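# Open a stand-up pouch by pulling its two lips apart

## Task

Take hold of the stand-up pouch by its two lips, which are the loose strips above the zip-lock seal. Each gripper must hold a different lip; pinching both sides in one gripper does not count. Each lip must sit well between its gripper's pads, above the seal. Where they are held, the free edges of the lips must be pulled at least a thumb's width apart. At the end the pouch must stand upright with its base on the table, and its top must not have sunk by a thumb's width or more. Keep holding the lips apart when finished.

## Robot and tools

Robot: two 6-joint arms, left_arm and right_arm, each ending in a parallel two-finger gripper. Scene frame: origin at table-top height, midway between the two nominal bases, a little behind the table's near edge. +x points out over the table, +y toward left_arm's side, +z up. Calibrated bases: left_arm near (0, +0.322, -0.004) m, right_arm near (+0.008, -0.329, +0.002) m. A bar and plate behind the bases stick up to about 3 cm above the table; arms can hit them without warning.

Joint order, for every row and every per-arm list in results: waist, shoulder, elbow, wrist pitch, wrist yaw, wrist roll. Stated ranges in radians: waist -2.618 to 3.054, shoulder 0.000 to 3.142, elbow 0.000 to 3.142, wrist pitch -1.571 to 1.571, wrist yaw -1.571 to 1.571, wrist roll -2.094 to 2.094. True ends may differ by up to 0.059 rad. A target more than 0.059 rad beyond a stated end, and further out than the joint currently is, gets the call refused; a target past the real end is clipped there and the result reports "joint sent to its limit".

Row layout: always 14 numbers in one flat list covering both arms: left_arm's 6 absolute joint angles (rad) then its opening, then right_arm's 6 angles then its opening. These are targets, not offsets. Opening runs from -1 (closed) to +1 (fully open). Pads meet near -0.94; every millimetre of object width adds about 0.0208. A number below the width reading makes the pads squeeze (about 50 to 62 N per pad); to keep a hold, keep sending the same closing number. Sending 0 is a real command, so to leave a gripper alone, resend its present command.

Tools:
- execute_actions(actions, cameras): actions is a list of actions; each action is a table of 1 to 15 rows, one row per 1/30 s step, and the last row is held for the rest of the action's 15 steps (0.5 s). An empty list just reports state and images.
- move(target, speed, blend, opening_speed, blocking, cameras): target is one 14-number row, or up to 15 rows that differ only in joint angles. All joints travel together toward absolute angles. speed is the top rate in rad/s of the joint with farthest to go, 0.01 to 2 (default 0.5), one value or one per target. blend (rad) rounds corners of a list. opening_speed (0.2 or more, per second on the -1..1 scale) ramps the finger commands; otherwise they are sent at once. blocking=false returns after about 0.5 s while the move continues; execute_actions is then refused until wait or stop. Paths do not avoid obstacles or the other arm. The result adds a "move:" line: done, off_target (resting with a joint over 0.035 rad from target), moving, held, or fault, plus limits=held and the farthest-off joint per arm.
- wait(seconds 0 to 10): arms keep their last command; a running move continues.
- stop(): brakes a running move.
- zoom_image(camera, region [x0,y0,x1,y1] in pixels, at most 504x504): closer look at the latest image of cam_head_left, cam_head_right, cam_high, cam_low, cam_left_wrist or cam_right_wrist (all 896x504).
- read_manual(section): licence texts only.
- finished_scene(scene): ends scene 1 or 2 for good; the goal must be met and stable.

Results: end_effector_position (m, scene frame) is the point between the pads, about 1 cm behind the fingertips; end_effector_quat_wxyz its orientation. Fingers point along gripper +z and close along gripper y. Printed hand positions may be a little off, more at long reach. Joint positions and Joint velocities give one block per arm; each block ends with the finger gap in metres (0.093 fully open; it shows the true gap only when nothing blocks the fingers). grip_measured is the finger motor on the -1..1 scale and barely reveals contact. Joint targets shows what each joint is currently driven toward; resend it to hold still. Joint torques use the same order, include gravity, and joints 1 to 3 wrap at ±28 N m. "joint command not followed" means the clearance check altered targets. Calls that ran actions also list step readings; HELD marks withheld steps.

Motion limits: each joint's target is kept within a lead of its measured angle (waist 0.202, shoulder 0.258, elbow 0.238, wrist pitch 0.573, wrist yaw and roll 0.522 rad), and any step that would move a gripper over 100 mm is scaled back, so long motions need several actions. Friction and gravity can leave joints short. Simulated time keeps running while you think.

Motor heat: holding loads, long reach or pushing against something heats motors. MOTOR HOT at 75 °C; at 90 °C the arm folds and idles for the rest of the scene; at 100 °C it goes limp.

Avoid: dropping or knocking the pouch over, letting it leave the table, fast impacts, hard pressing, and the two arms colliding (which can end the scene). Objects may occasionally be nudged by outside pushes.

Each tool is called by a JSON object that holds its "method" and its "body".

## Session

{"method": "execute_actions", "body": {"actions": []}}

Scene clock: 0.00 s.
left_arm: end_effector_position=(+0.3569, +0.4257, +0.1095) grip_measured=+1.000 end_effector_quat_wxyz=(+0.271, -0.482, +0.833, -0.013) | right_arm: end_effector_position=(+0.4019, -0.0978, +0.3204) grip_measured=+1.000 end_effector_quat_wxyz=(+0.438, +0.031, +0.888, +0.133)
Joint names: [waist, shoulder, elbow, wrist pitch, wrist yaw, wrist roll]
Joint positions: left_arm=[0.176 1.512 1.042 -0.572 -0.165 -0.796 0.093] | right_arm=[0.632 1.635 1.715 -0.753 0.294 0.558 0.093]
Joint velocities: left_arm=[-0.002 -0.007 0.007 -0.022 -0.007 -0.051 0] | right_arm=[-0.007 0.002 0.002 -0.007 -0.037 -0.007 0]
Joint torques (N m): no reading
Heat: left arm: 32 °C; right arm: 30 °C.
Joint targets: left_arm=[0.174 1.507 1.050 -0.572 -0.162 -0.797] | right_arm=[0.631 1.632 1.721 -0.753 0.295 0.557]
Tool commands: left_gripper/opening=+1.0 right_gripper/opening=+1.0

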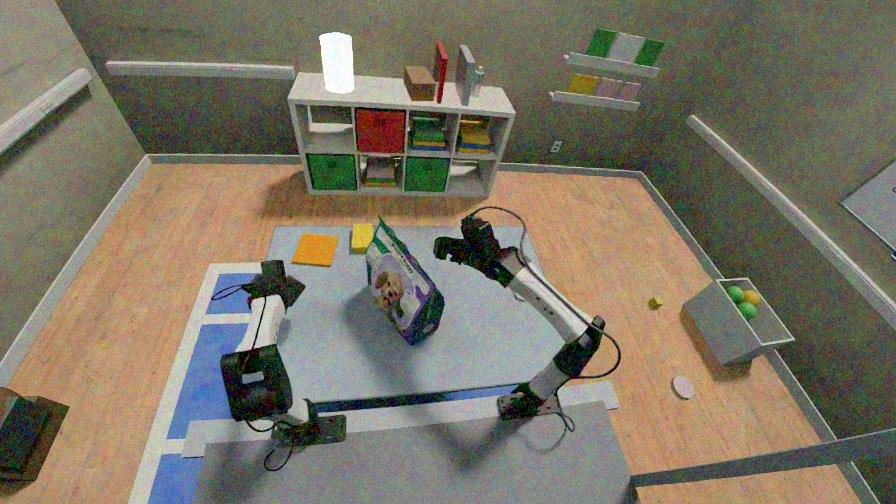

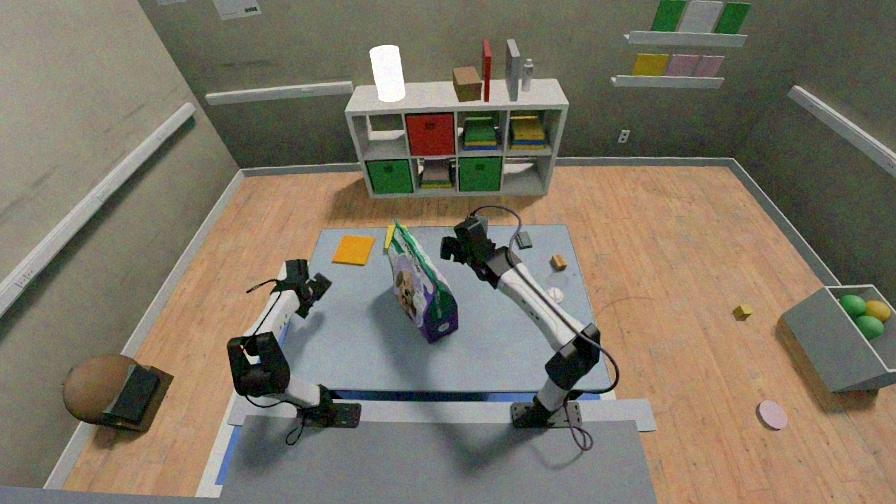

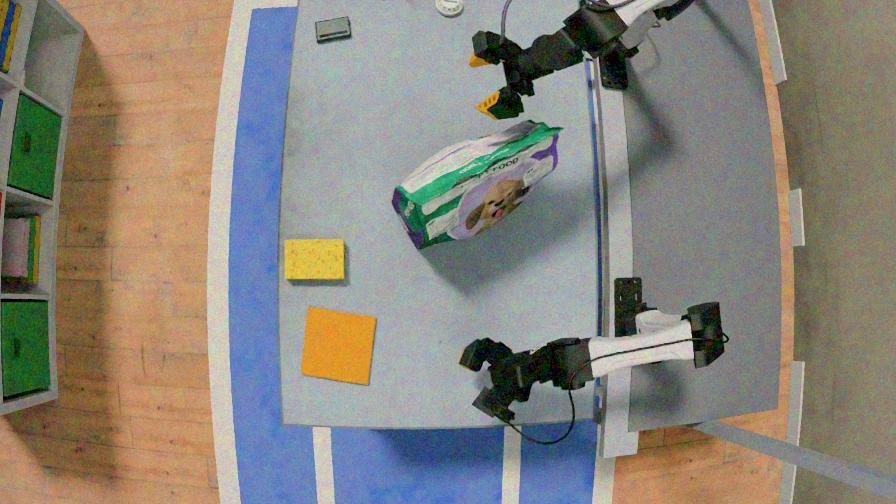

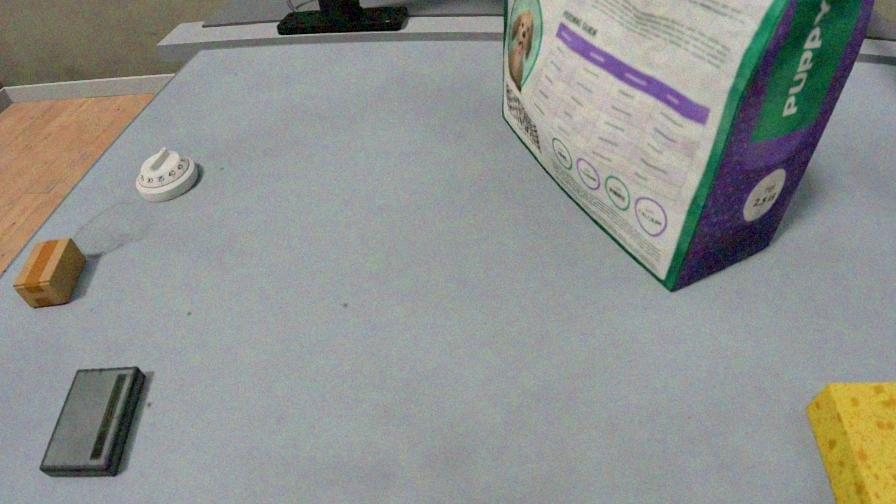

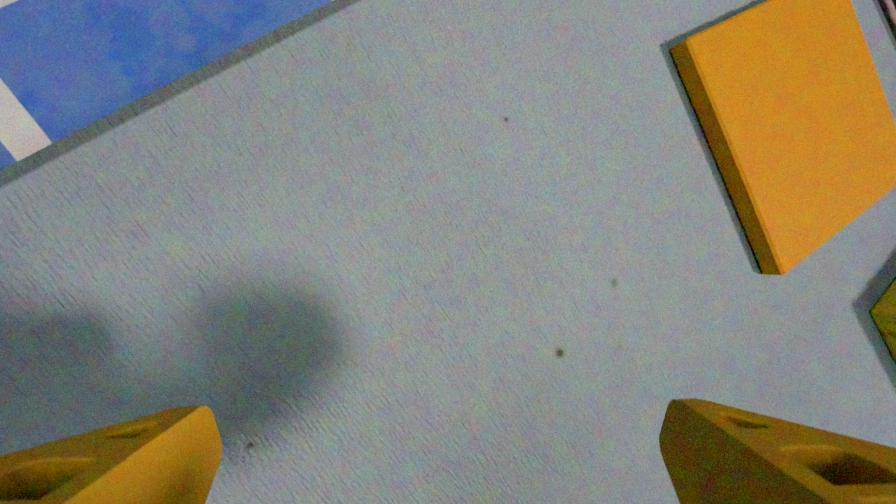

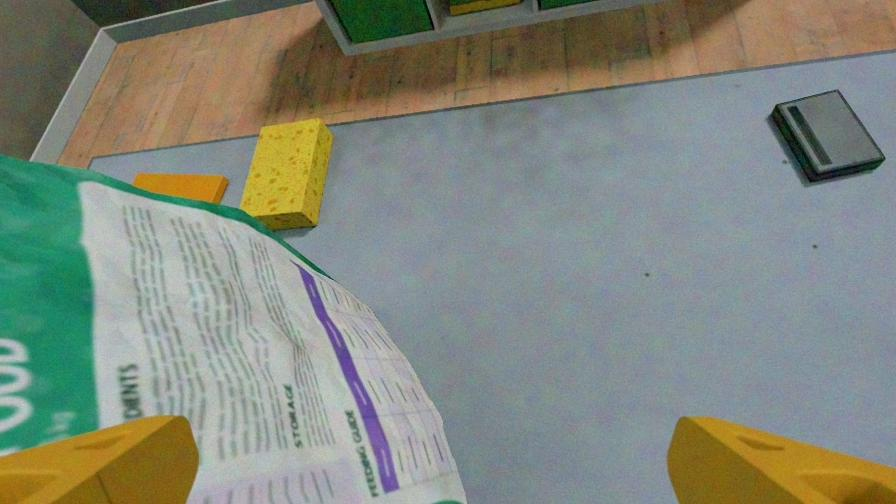

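{"method": "zoom_image", "body": {"camera": "cam_high", "region": [350, 90, 610, 270]}}

{"method": "zoom_image", "body": {"camera": "cam_head_left", "region": [340, 200, 480, 350]}}

{"method": "zoom_image", "body": {"camera": "cam_head_right", "region": [360, 200, 500, 350]}}

Scaled by 1.938 from the camera's 896x504 image, which has a finer 1280x720 frame.

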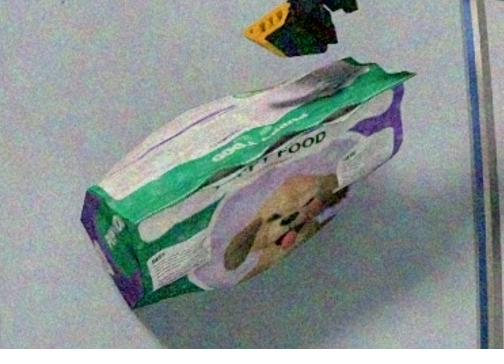

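Scaled by 3.360 from the camera's 896x504 image, which has a finer 1280x720 frame.

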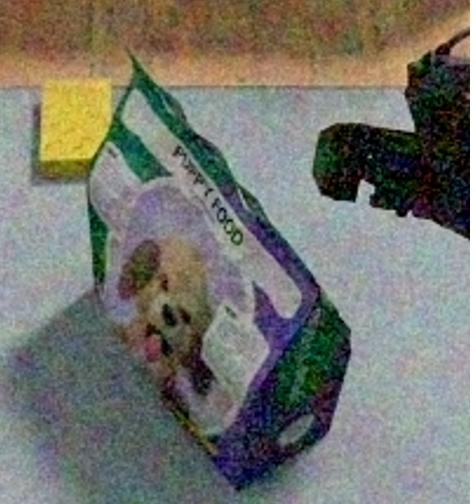

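Scaled by 3.360 from the camera's 896x504 image, which has a finer 1280x720 frame.

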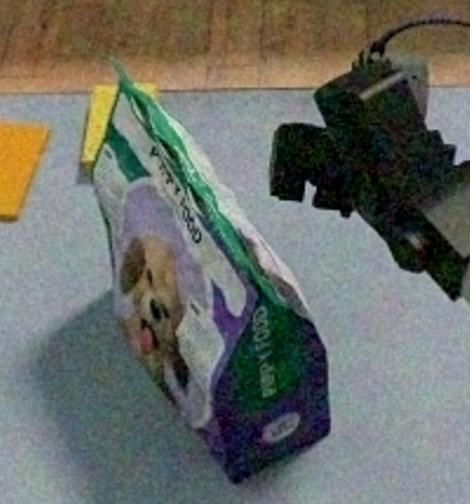

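{"method": "move", "body": {"target": [[0.174,1.507,1.05,-0.572,-0.162,-0.797,1,0.631,1.41,2.03,-1.07,0,0,1],[0.174,1.507,1.05,-0.572,-0.162,-0.797,1,0.8,1.41,2.03,-1.07,0,0,1]], "speed": 0.7}}

Scene clock: 47.30 s.
left_arm: end_effector_position=(+0.3569, +0.4257, +0.1095) grip_measured=+1.000 end_effector_quat_wxyz=(+0.271, -0.482, +0.833, -0.013) | right_arm: end_effector_position=(+0.2511, -0.0724, +0.4669) grip_measured=+1.000 end_effector_quat_wxyz=(+0.498, -0.325, +0.777, +0.207)
Joint names: [waist, shoulder, elbow, wrist pitch, wrist yaw, wrist roll]
Joint positions: left_arm=[0.176 1.512 1.042 -0.572 -0.165 -0.796 0.093] | right_arm=[0.797 1.405 2.017 -1.059 0.001 0.011 0.093]
Joint velocities: left_arm=[-0.002 -0.007 -0.012 0.051 -0.051 -0.081 0] | right_arm=[-0.002 -0.007 0.017 0.007 -0.081 -0.022 0]
Joint torques (N m): left_arm=[0.57 -5.2 7.8 1.31 -0.07 0.02] | right_arm=[0.12 -3.45 5.97 2.38 -0.03 -0.32]
Heat: left arm: 37 °C; right arm: 36 °C.
Joint targets: left_arm=[0.174 1.507 1.050 -0.572 -0.162 -0.797] | right_arm=[0.800 1.410 2.030 -1.070 0.000 0.000]
move: done
camera_calibration:
cam_right_wrist: T_world_to_cam=[[0.701824, -0.711712, 0.0301415, -0.24423], [-0.536534, -0.555966, -0.634849, 0.429955], [0.468588, 0.429381, -0.772048, 0.357226], [0, 0, 0, 1]] pos_world=[0.2347, -0.088167, 0.556114]

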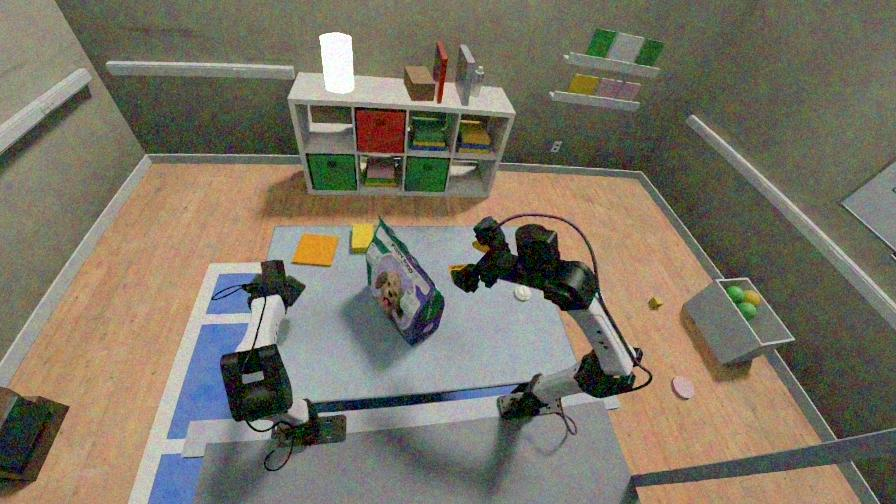

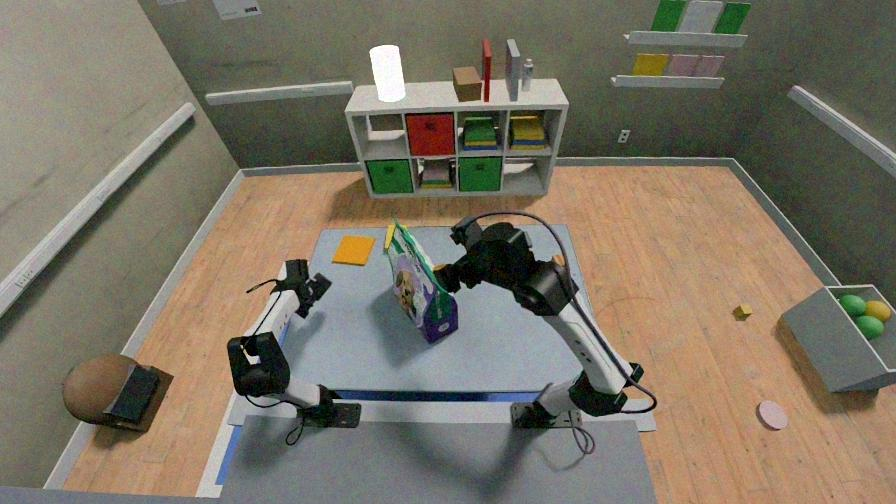

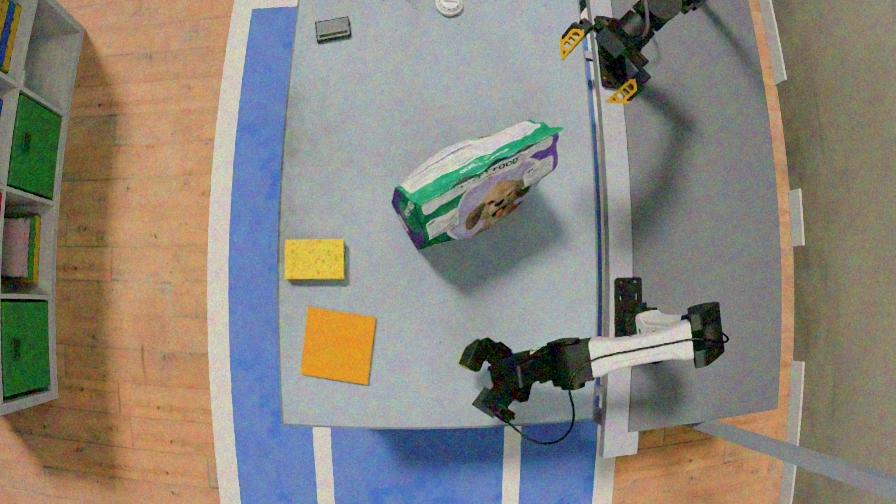

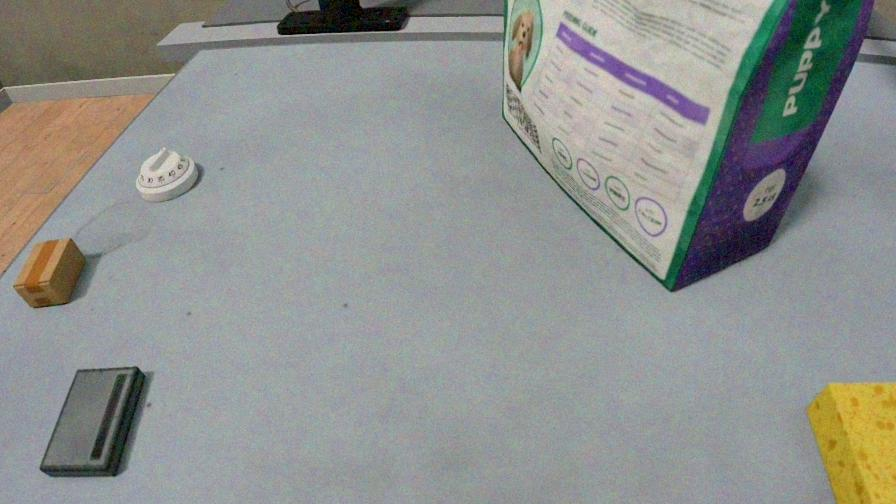

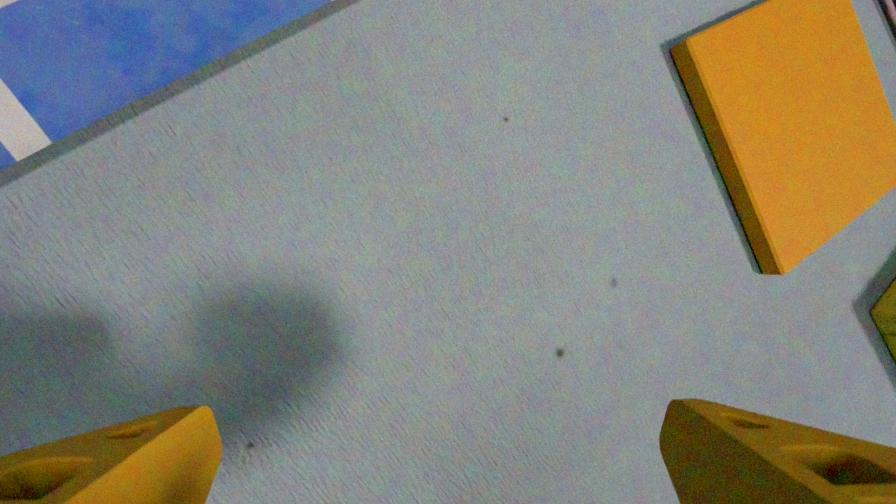

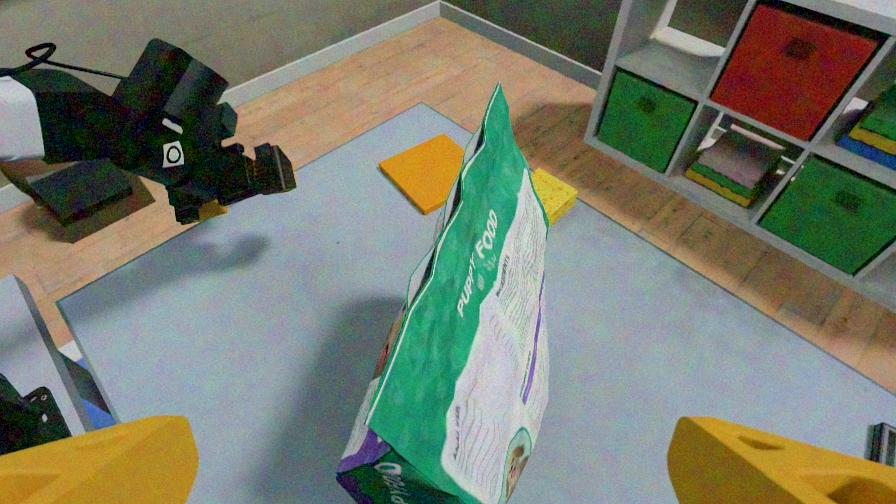

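{"method": "zoom_image", "body": {"camera": "cam_right_wrist", "region": [340, 60, 580, 500]}}

{"method": "zoom_image", "body": {"camera": "cam_high", "region": [390, 110, 570, 260]}}

Scaled by 1.145 from the camera's 896x504 image, which has a finer 1280x720 frame.

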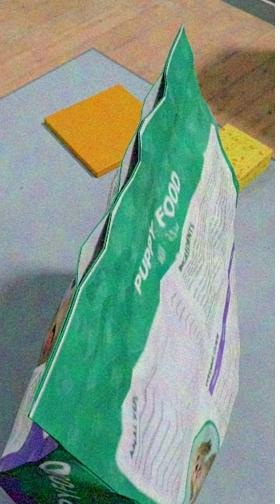

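Scaled by 2.800 from the camera's 896x504 image, which has a finer 1280x720 frame.

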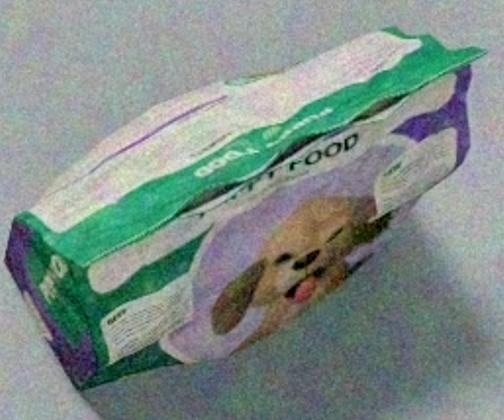

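{"method": "zoom_image", "body": {"camera": "cam_right_wrist", "region": [400, 70, 540, 190]}}

{"method": "zoom_image", "body": {"camera": "cam_right_wrist", "region": [350, 180, 510, 320]}}

{"method": "zoom_image", "body": {"camera": "cam_high", "region": [440, 120, 540, 190]}}

Scaled by 3.600 from the camera's 896x504 image, which has a finer 1280x720 frame.

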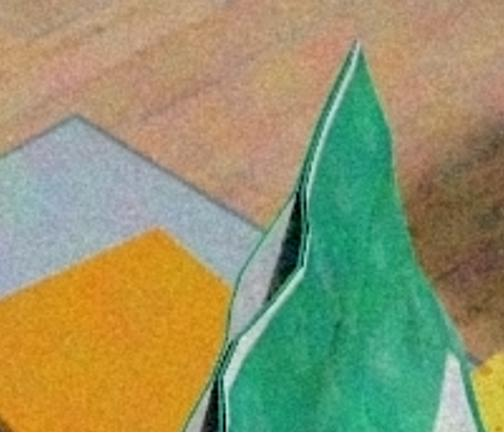

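Scaled by 3.150 from the camera's 896x504 image, which has a finer 1280x720 frame.

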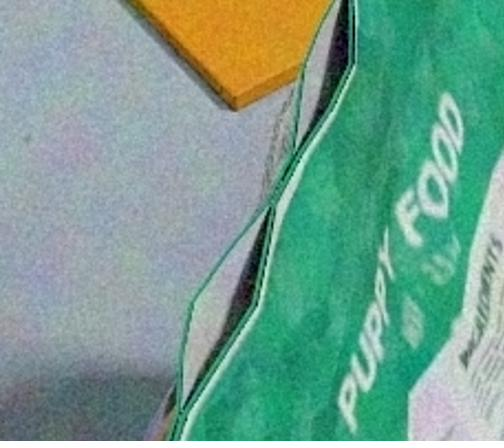

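Scaled by 5.040 from the camera's 896x504 image, which has a finer 1280x720 frame.

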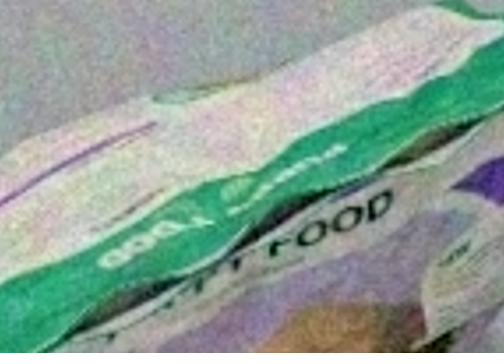

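{"method": "move", "body": {"target": [[0.174,2.02,2.449,-1.258,-0.914,-1.188,-0.3,0.8,1.41,2.03,-1.07,0,0,1],[-0.6,2.02,2.449,-1.258,-0.914,-1.188,-0.3,0.8,1.41,2.03,-1.07,0,0,1]], "speed": 0.8}}

Scene clock: 102.83 s.
left_arm: end_effector_position=(+0.4454, +0.1963, +0.3816) grip_measured=-0.298 end_effector_quat_wxyz=(+0.523, -0.408, +0.748, -0.002) | right_arm: end_effector_position=(+0.2510, -0.0725, +0.4665) grip_measured=+1.000 end_effector_quat_wxyz=(+0.498, -0.325, +0.777, +0.206)
Joint names: [waist, shoulder, elbow, wrist pitch, wrist yaw, wrist roll]
Joint positions: left_arm=[-0.603 2.005 2.426 -1.247 -0.912 -1.183 0.031] | right_arm=[0.797 1.405 2.017 -1.061 0.001 0.009 0.093]
Joint velocities: left_arm=[-0.007 0.002 0.002 0.066 -0.022 -0.066 0] | right_arm=[-0.002 -0.017 0.017 -0.037 -0.022 -0.139 0]
Joint torques (N m): left_arm=[0.81 -6.2 7.9 1.29 -0.45 -0.01] | right_arm=[0.31 -3.33 6.05 2.32 -0.03 -0.2]
Heat: left arm: 39 °C; right arm: 39 °C.
Joint targets: left_arm=[-0.600 2.020 2.449 -1.258 -0.914 -1.188] | right_arm=[0.800 1.410 2.030 -1.070 0.000 0.000]
move: done
camera_calibration:
cam_left_wrist: T_world_to_cam=[[0.58419, -0.681003, 0.441539, -0.297953], [-0.454578, -0.72523, -0.517108, 0.581218], [0.672369, 0.101375, -0.733241, 0.0434321], [0, 0, 0, 1]] pos_world=[0.409068, 0.214207, 0.463957]
cam_right_wrist: T_world_to_cam=[[0.702162, -0.711333, 0.0312066, -0.244781], [-0.536486, -0.557369, -0.633658, 0.428953], [0.468135, 0.428189, -0.772984, 0.357529], [0, 0, 0, 1]] pos_world=[0.234631, -0.0881252, 0.555812]

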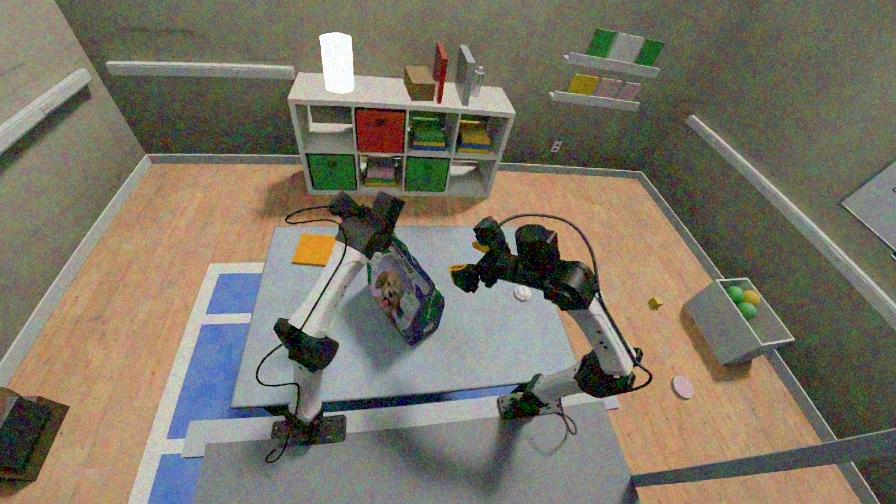

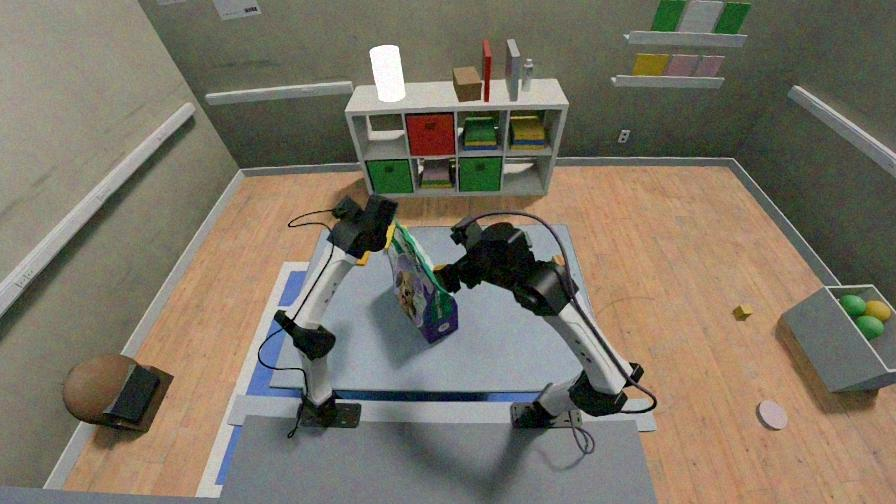

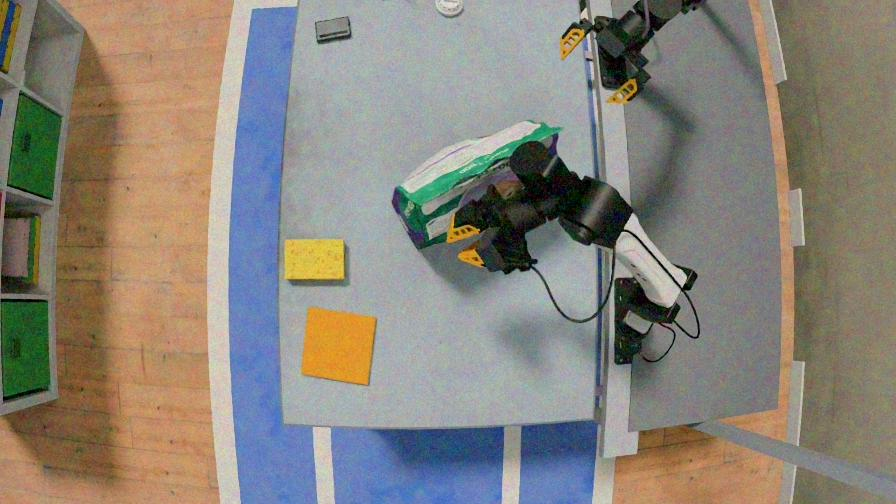

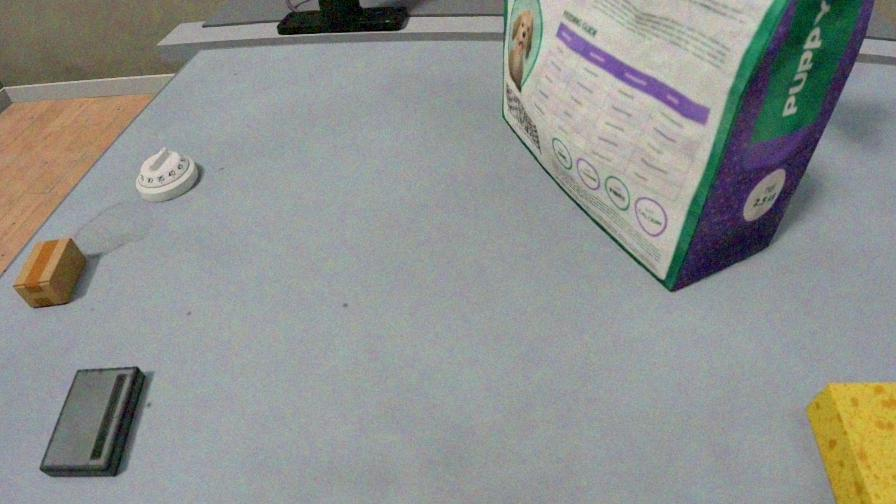

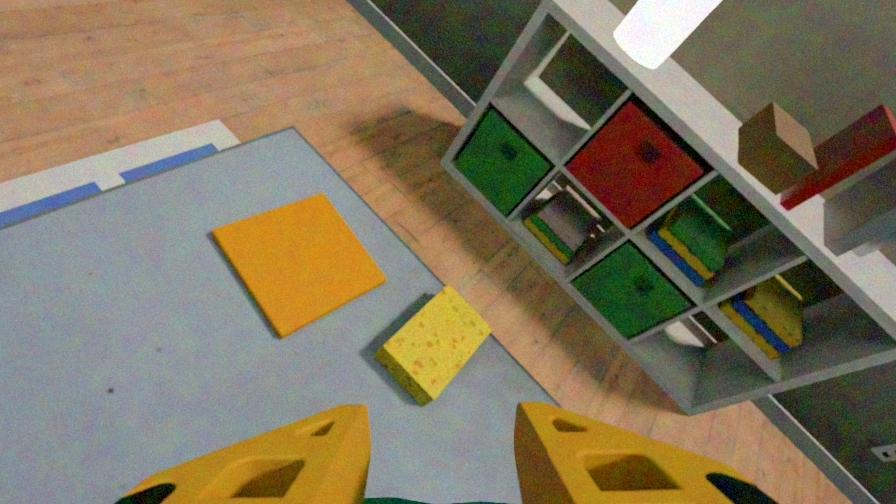

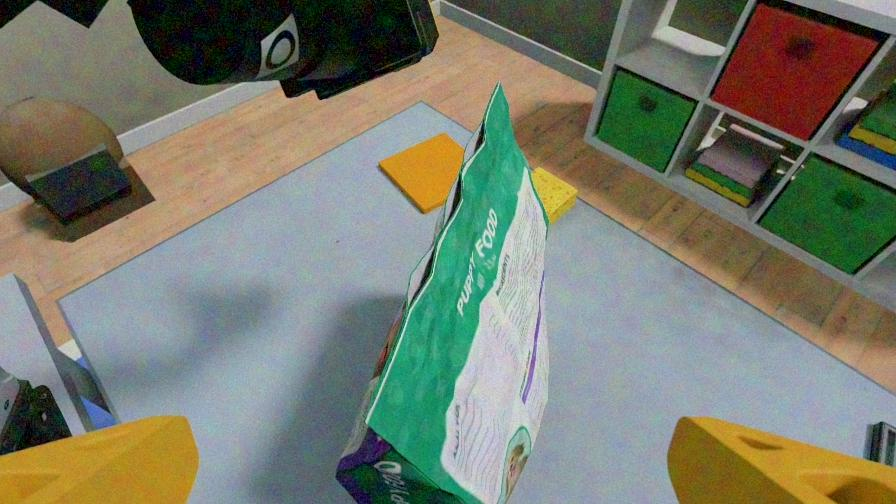

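{"method": "move", "body": {"target": [-0.76,2.02,2.449,-1.258,-0.914,-1.188,-0.3,0.8,1.41,2.03,-1.07,0,0,1], "cameras": ["cam_high","cam_right_wrist","cam_head_right","cam_left_wrist"]}}

{"method": "zoom_image", "body": {"camera": "cam_right_wrist", "region": [360, 60, 600, 300]}}

{"method": "zoom_image", "body": {"camera": "cam_high", "region": [390, 110, 570, 260]}}

Scene clock: 113.90 s.
left_arm: end_effector_position=(+0.4181, +0.1273, +0.3831) grip_measured=-0.298 end_effector_quat_wxyz=(+0.523, -0.347, +0.777, -0.043) | right_arm: end_effector_position=(+0.2510, -0.0725, +0.4665) grip_measured=+1.000 end_effector_quat_wxyz=(+0.498, -0.325, +0.777, +0.206)
Joint names: [waist, shoulder, elbow, wrist pitch, wrist yaw, wrist roll]
Joint positions: left_arm=[-0.762 2.005 2.426 -1.249 -0.914 -1.183 0.031] | right_arm=[0.797 1.405 2.017 -1.061 0.001 0.009 0.093]
Joint velocities: left_arm=[-0.012 -0.017 -0.012 -0.022 -0.037 -0.037 -0.001] | right_arm=[-0.012 -0.017 -0.017 -0.022 -0.037 0.022 0]
Joint torques (N m): left_arm=[0.72 -6.12 7.92 1.31 -0.41 -0.02] | right_arm=[0.23 -3.38 6.04 2.35 -0.03 -0.2]
Heat: left arm: 39 °C; right arm: 39 °C.
Joint targets: left_arm=[-0.760 2.020 2.449 -1.258 -0.914 -1.188] | right_arm=[0.800 1.410 2.030 -1.070 0.000 0.000]
move: done
camera_calibration:
cam_left_wrist: T_world_to_cam=[[0.468628, -0.765633, 0.440675, -0.27021], [-0.560587, -0.643272, -0.521481, 0.555066], [0.682737, -0.00265636, -0.730659, 0.0777355], [0, 0, 0, 1]] pos_world=[0.384718, 0.150384, 0.46533]
cam_right_wrist: T_world_to_cam=[[0.702162, -0.711333, 0.0312066, -0.244781], [-0.536486, -0.557369, -0.633658, 0.428953], [0.468135, 0.428189, -0.772984, 0.357529], [0, 0, 0, 1]] pos_world=[0.234631, -0.0881252, 0.555812]
Images, in order (width x height): cam_head_right 896x504, cam_high 896x504, cam_left_wrist 896x504, cam_right_wrist 896x504.

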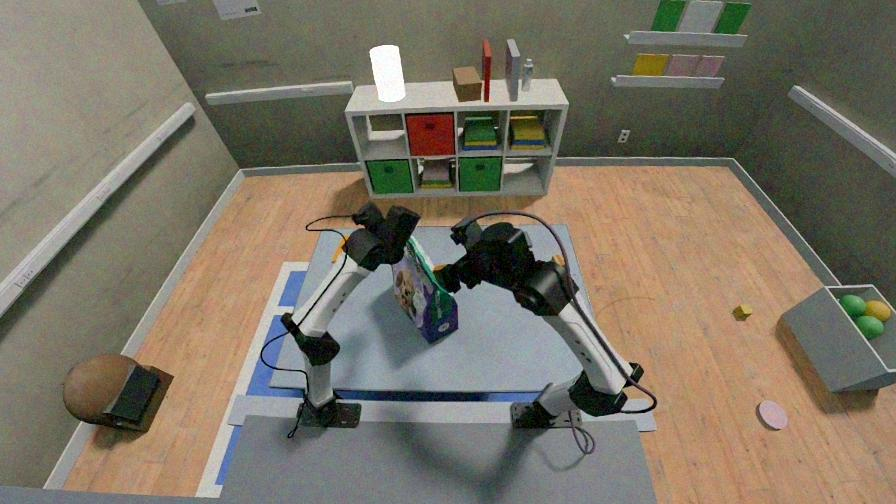

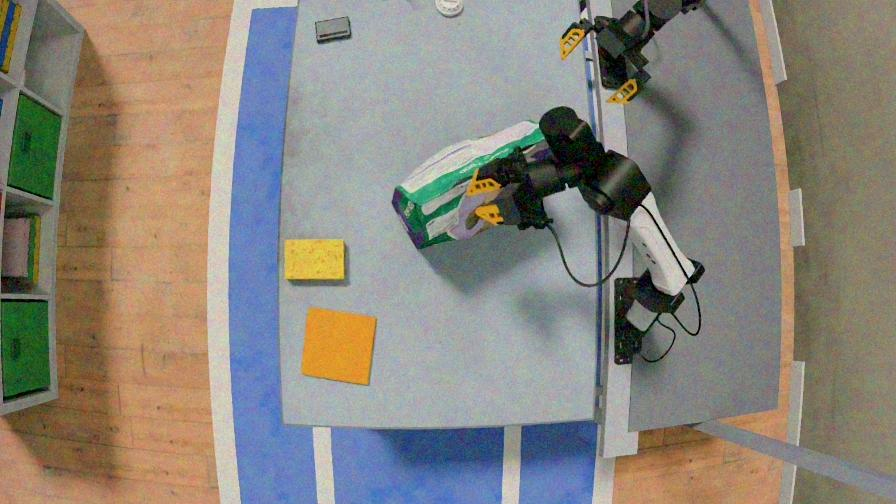

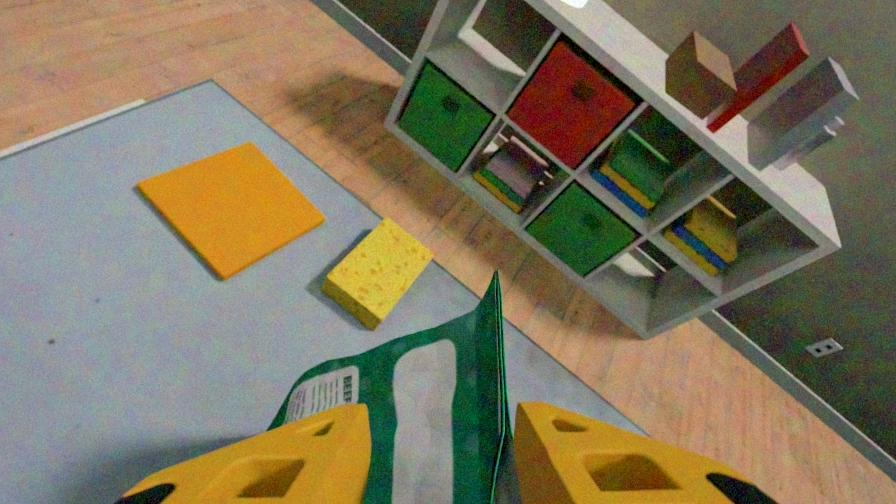

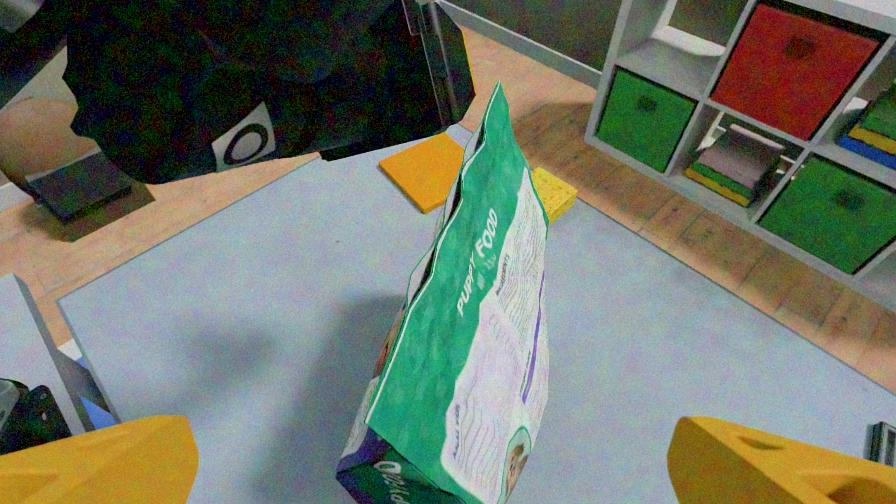

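Scaled by 2.100 from the camera's 896x504 image, which has a finer 1280x720 frame.

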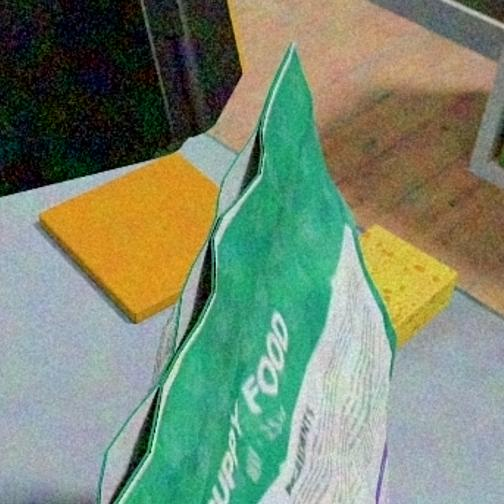

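Scaled by 2.800 from the camera's 896x504 image, which has a finer 1280x720 frame.

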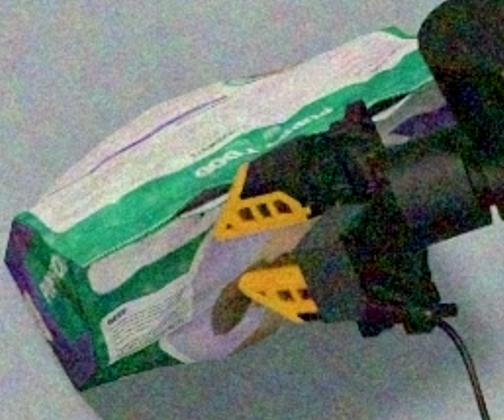

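{"method": "zoom_image", "body": {"camera": "cam_left_wrist", "region": [430, 264, 590, 504]}}

Scaled by 2.100 from the camera's 896x504 image, which has a finer 1280x720 frame.

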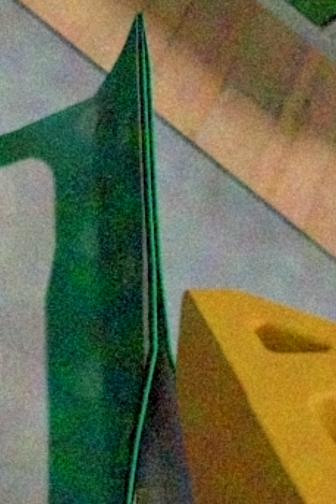

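{"method": "move", "body": {"target": [-0.78,2.02,2.389,-1.198,-0.914,-1.188,-0.3,0.8,1.41,2.03,-1.07,0,0,1], "cameras": ["cam_high","cam_right_wrist","cam_left_wrist"], "speed": 0.2}}

{"method": "zoom_image", "body": {"camera": "cam_left_wrist", "region": [400, 264, 560, 504]}}

{"method": "zoom_image", "body": {"camera": "cam_high", "region": [410, 130, 530, 230]}}

Scene clock: 136.27 s.
left_arm: end_effector_position=(+0.4195, +0.1189, +0.3789) grip_measured=-0.298 end_effector_quat_wxyz=(+0.525, -0.343, +0.777, -0.049) | right_arm: end_effector_position=(+0.2510, -0.0725, +0.4665) grip_measured=+1.000 end_effector_quat_wxyz=(+0.498, -0.325, +0.777, +0.206)
Joint names: [waist, shoulder, elbow, wrist pitch, wrist yaw, wrist roll]
Joint positions: left_arm=[-0.773 2.005 2.399 -1.214 -0.914 -1.183 0.031] | right_arm=[0.797 1.405 2.017 -1.061 0.001 0.009 0.093]
Joint velocities: left_arm=[0.002 -0.017 0.007 -0.051 -0.007 -0.022 -0.001] | right_arm=[-0.017 0.002 0.002 -0.007 -0.051 -0.081 0]
Joint torques (N m): left_arm=[0.08 -6.37 5 1.58 -0.44 -0.03] | right_arm=[0.2 -3.32 5.97 2.32 -0.06 -0.21]
Heat: left arm: 39 °C; right arm: 40 °C.
Joint targets: left_arm=[-0.780 2.020 2.389 -1.198 -0.914 -1.188] | right_arm=[0.800 1.410 2.030 -1.070 0.000 0.000]
move: done
camera_calibration:
cam_left_wrist: T_world_to_cam=[[0.457181, -0.768526, 0.447609, -0.272941], [-0.56465, -0.639659, -0.521542, 0.549563], [0.687136, -0.0143032, -0.726388, 0.07161], [0, 0, 0, 1]] pos_world=[0.385888, 0.142795, 0.460808]
cam_right_wrist: T_world_to_cam=[[0.702162, -0.711333, 0.0312066, -0.244781], [-0.536486, -0.557369, -0.633658, 0.428953], [0.468135, 0.428189, -0.772984, 0.357529], [0, 0, 0, 1]] pos_world=[0.234631, -0.0881252, 0.555812]
Images, in order (width x height): cam_high 896x504, cam_left_wrist 896x504, cam_right_wrist 896x504.

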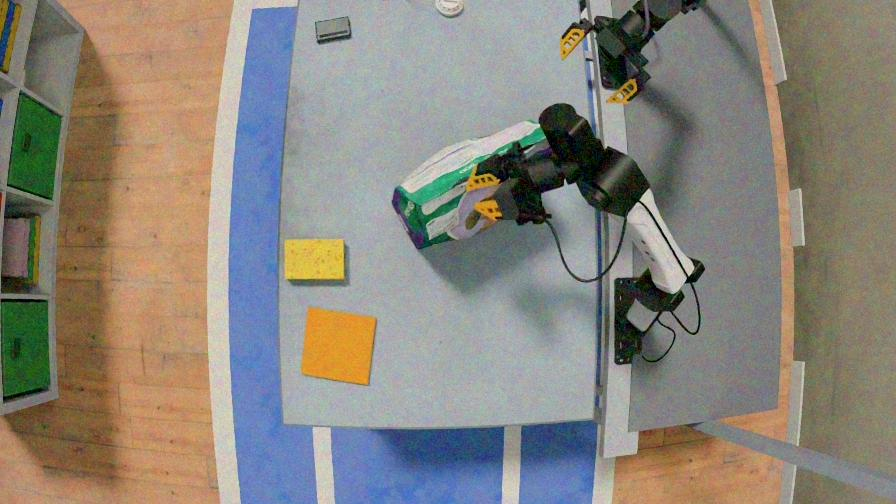

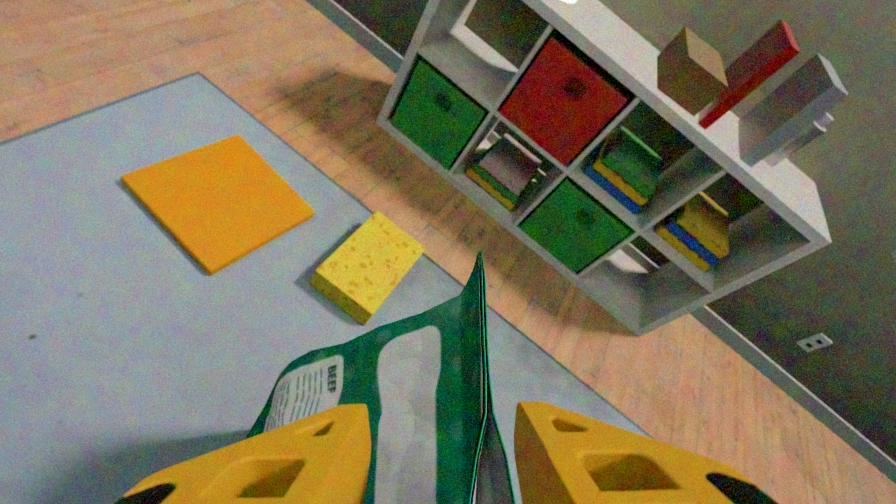

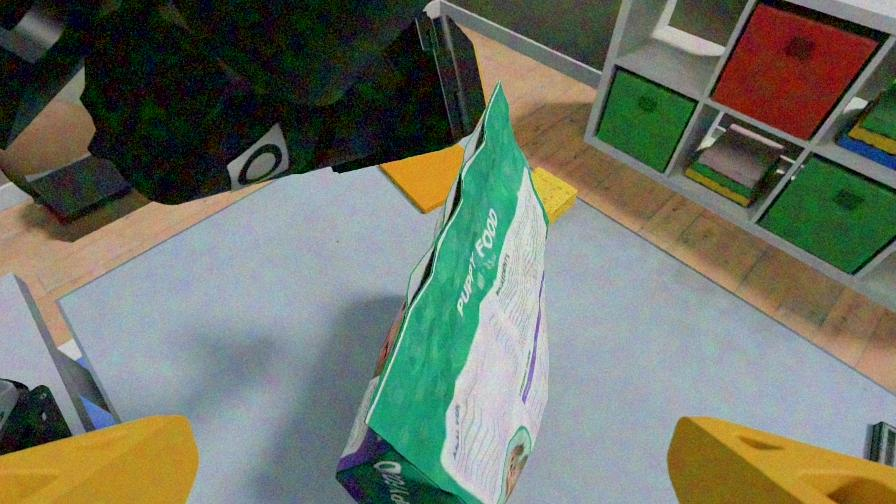

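Scaled by 2.100 from the camera's 896x504 image, which has a finer 1280x720 frame.

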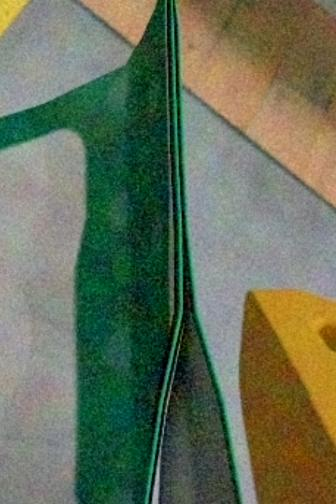

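Scaled by 4.200 from the camera's 896x504 image, which has a finer 1280x720 frame.

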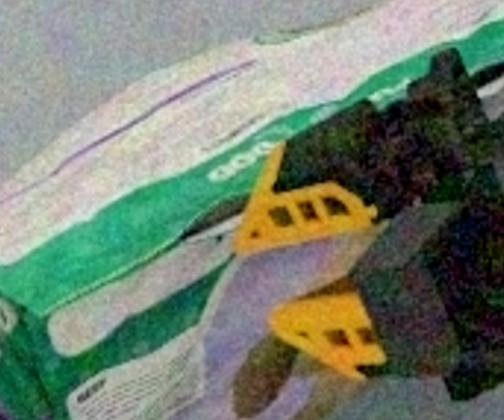

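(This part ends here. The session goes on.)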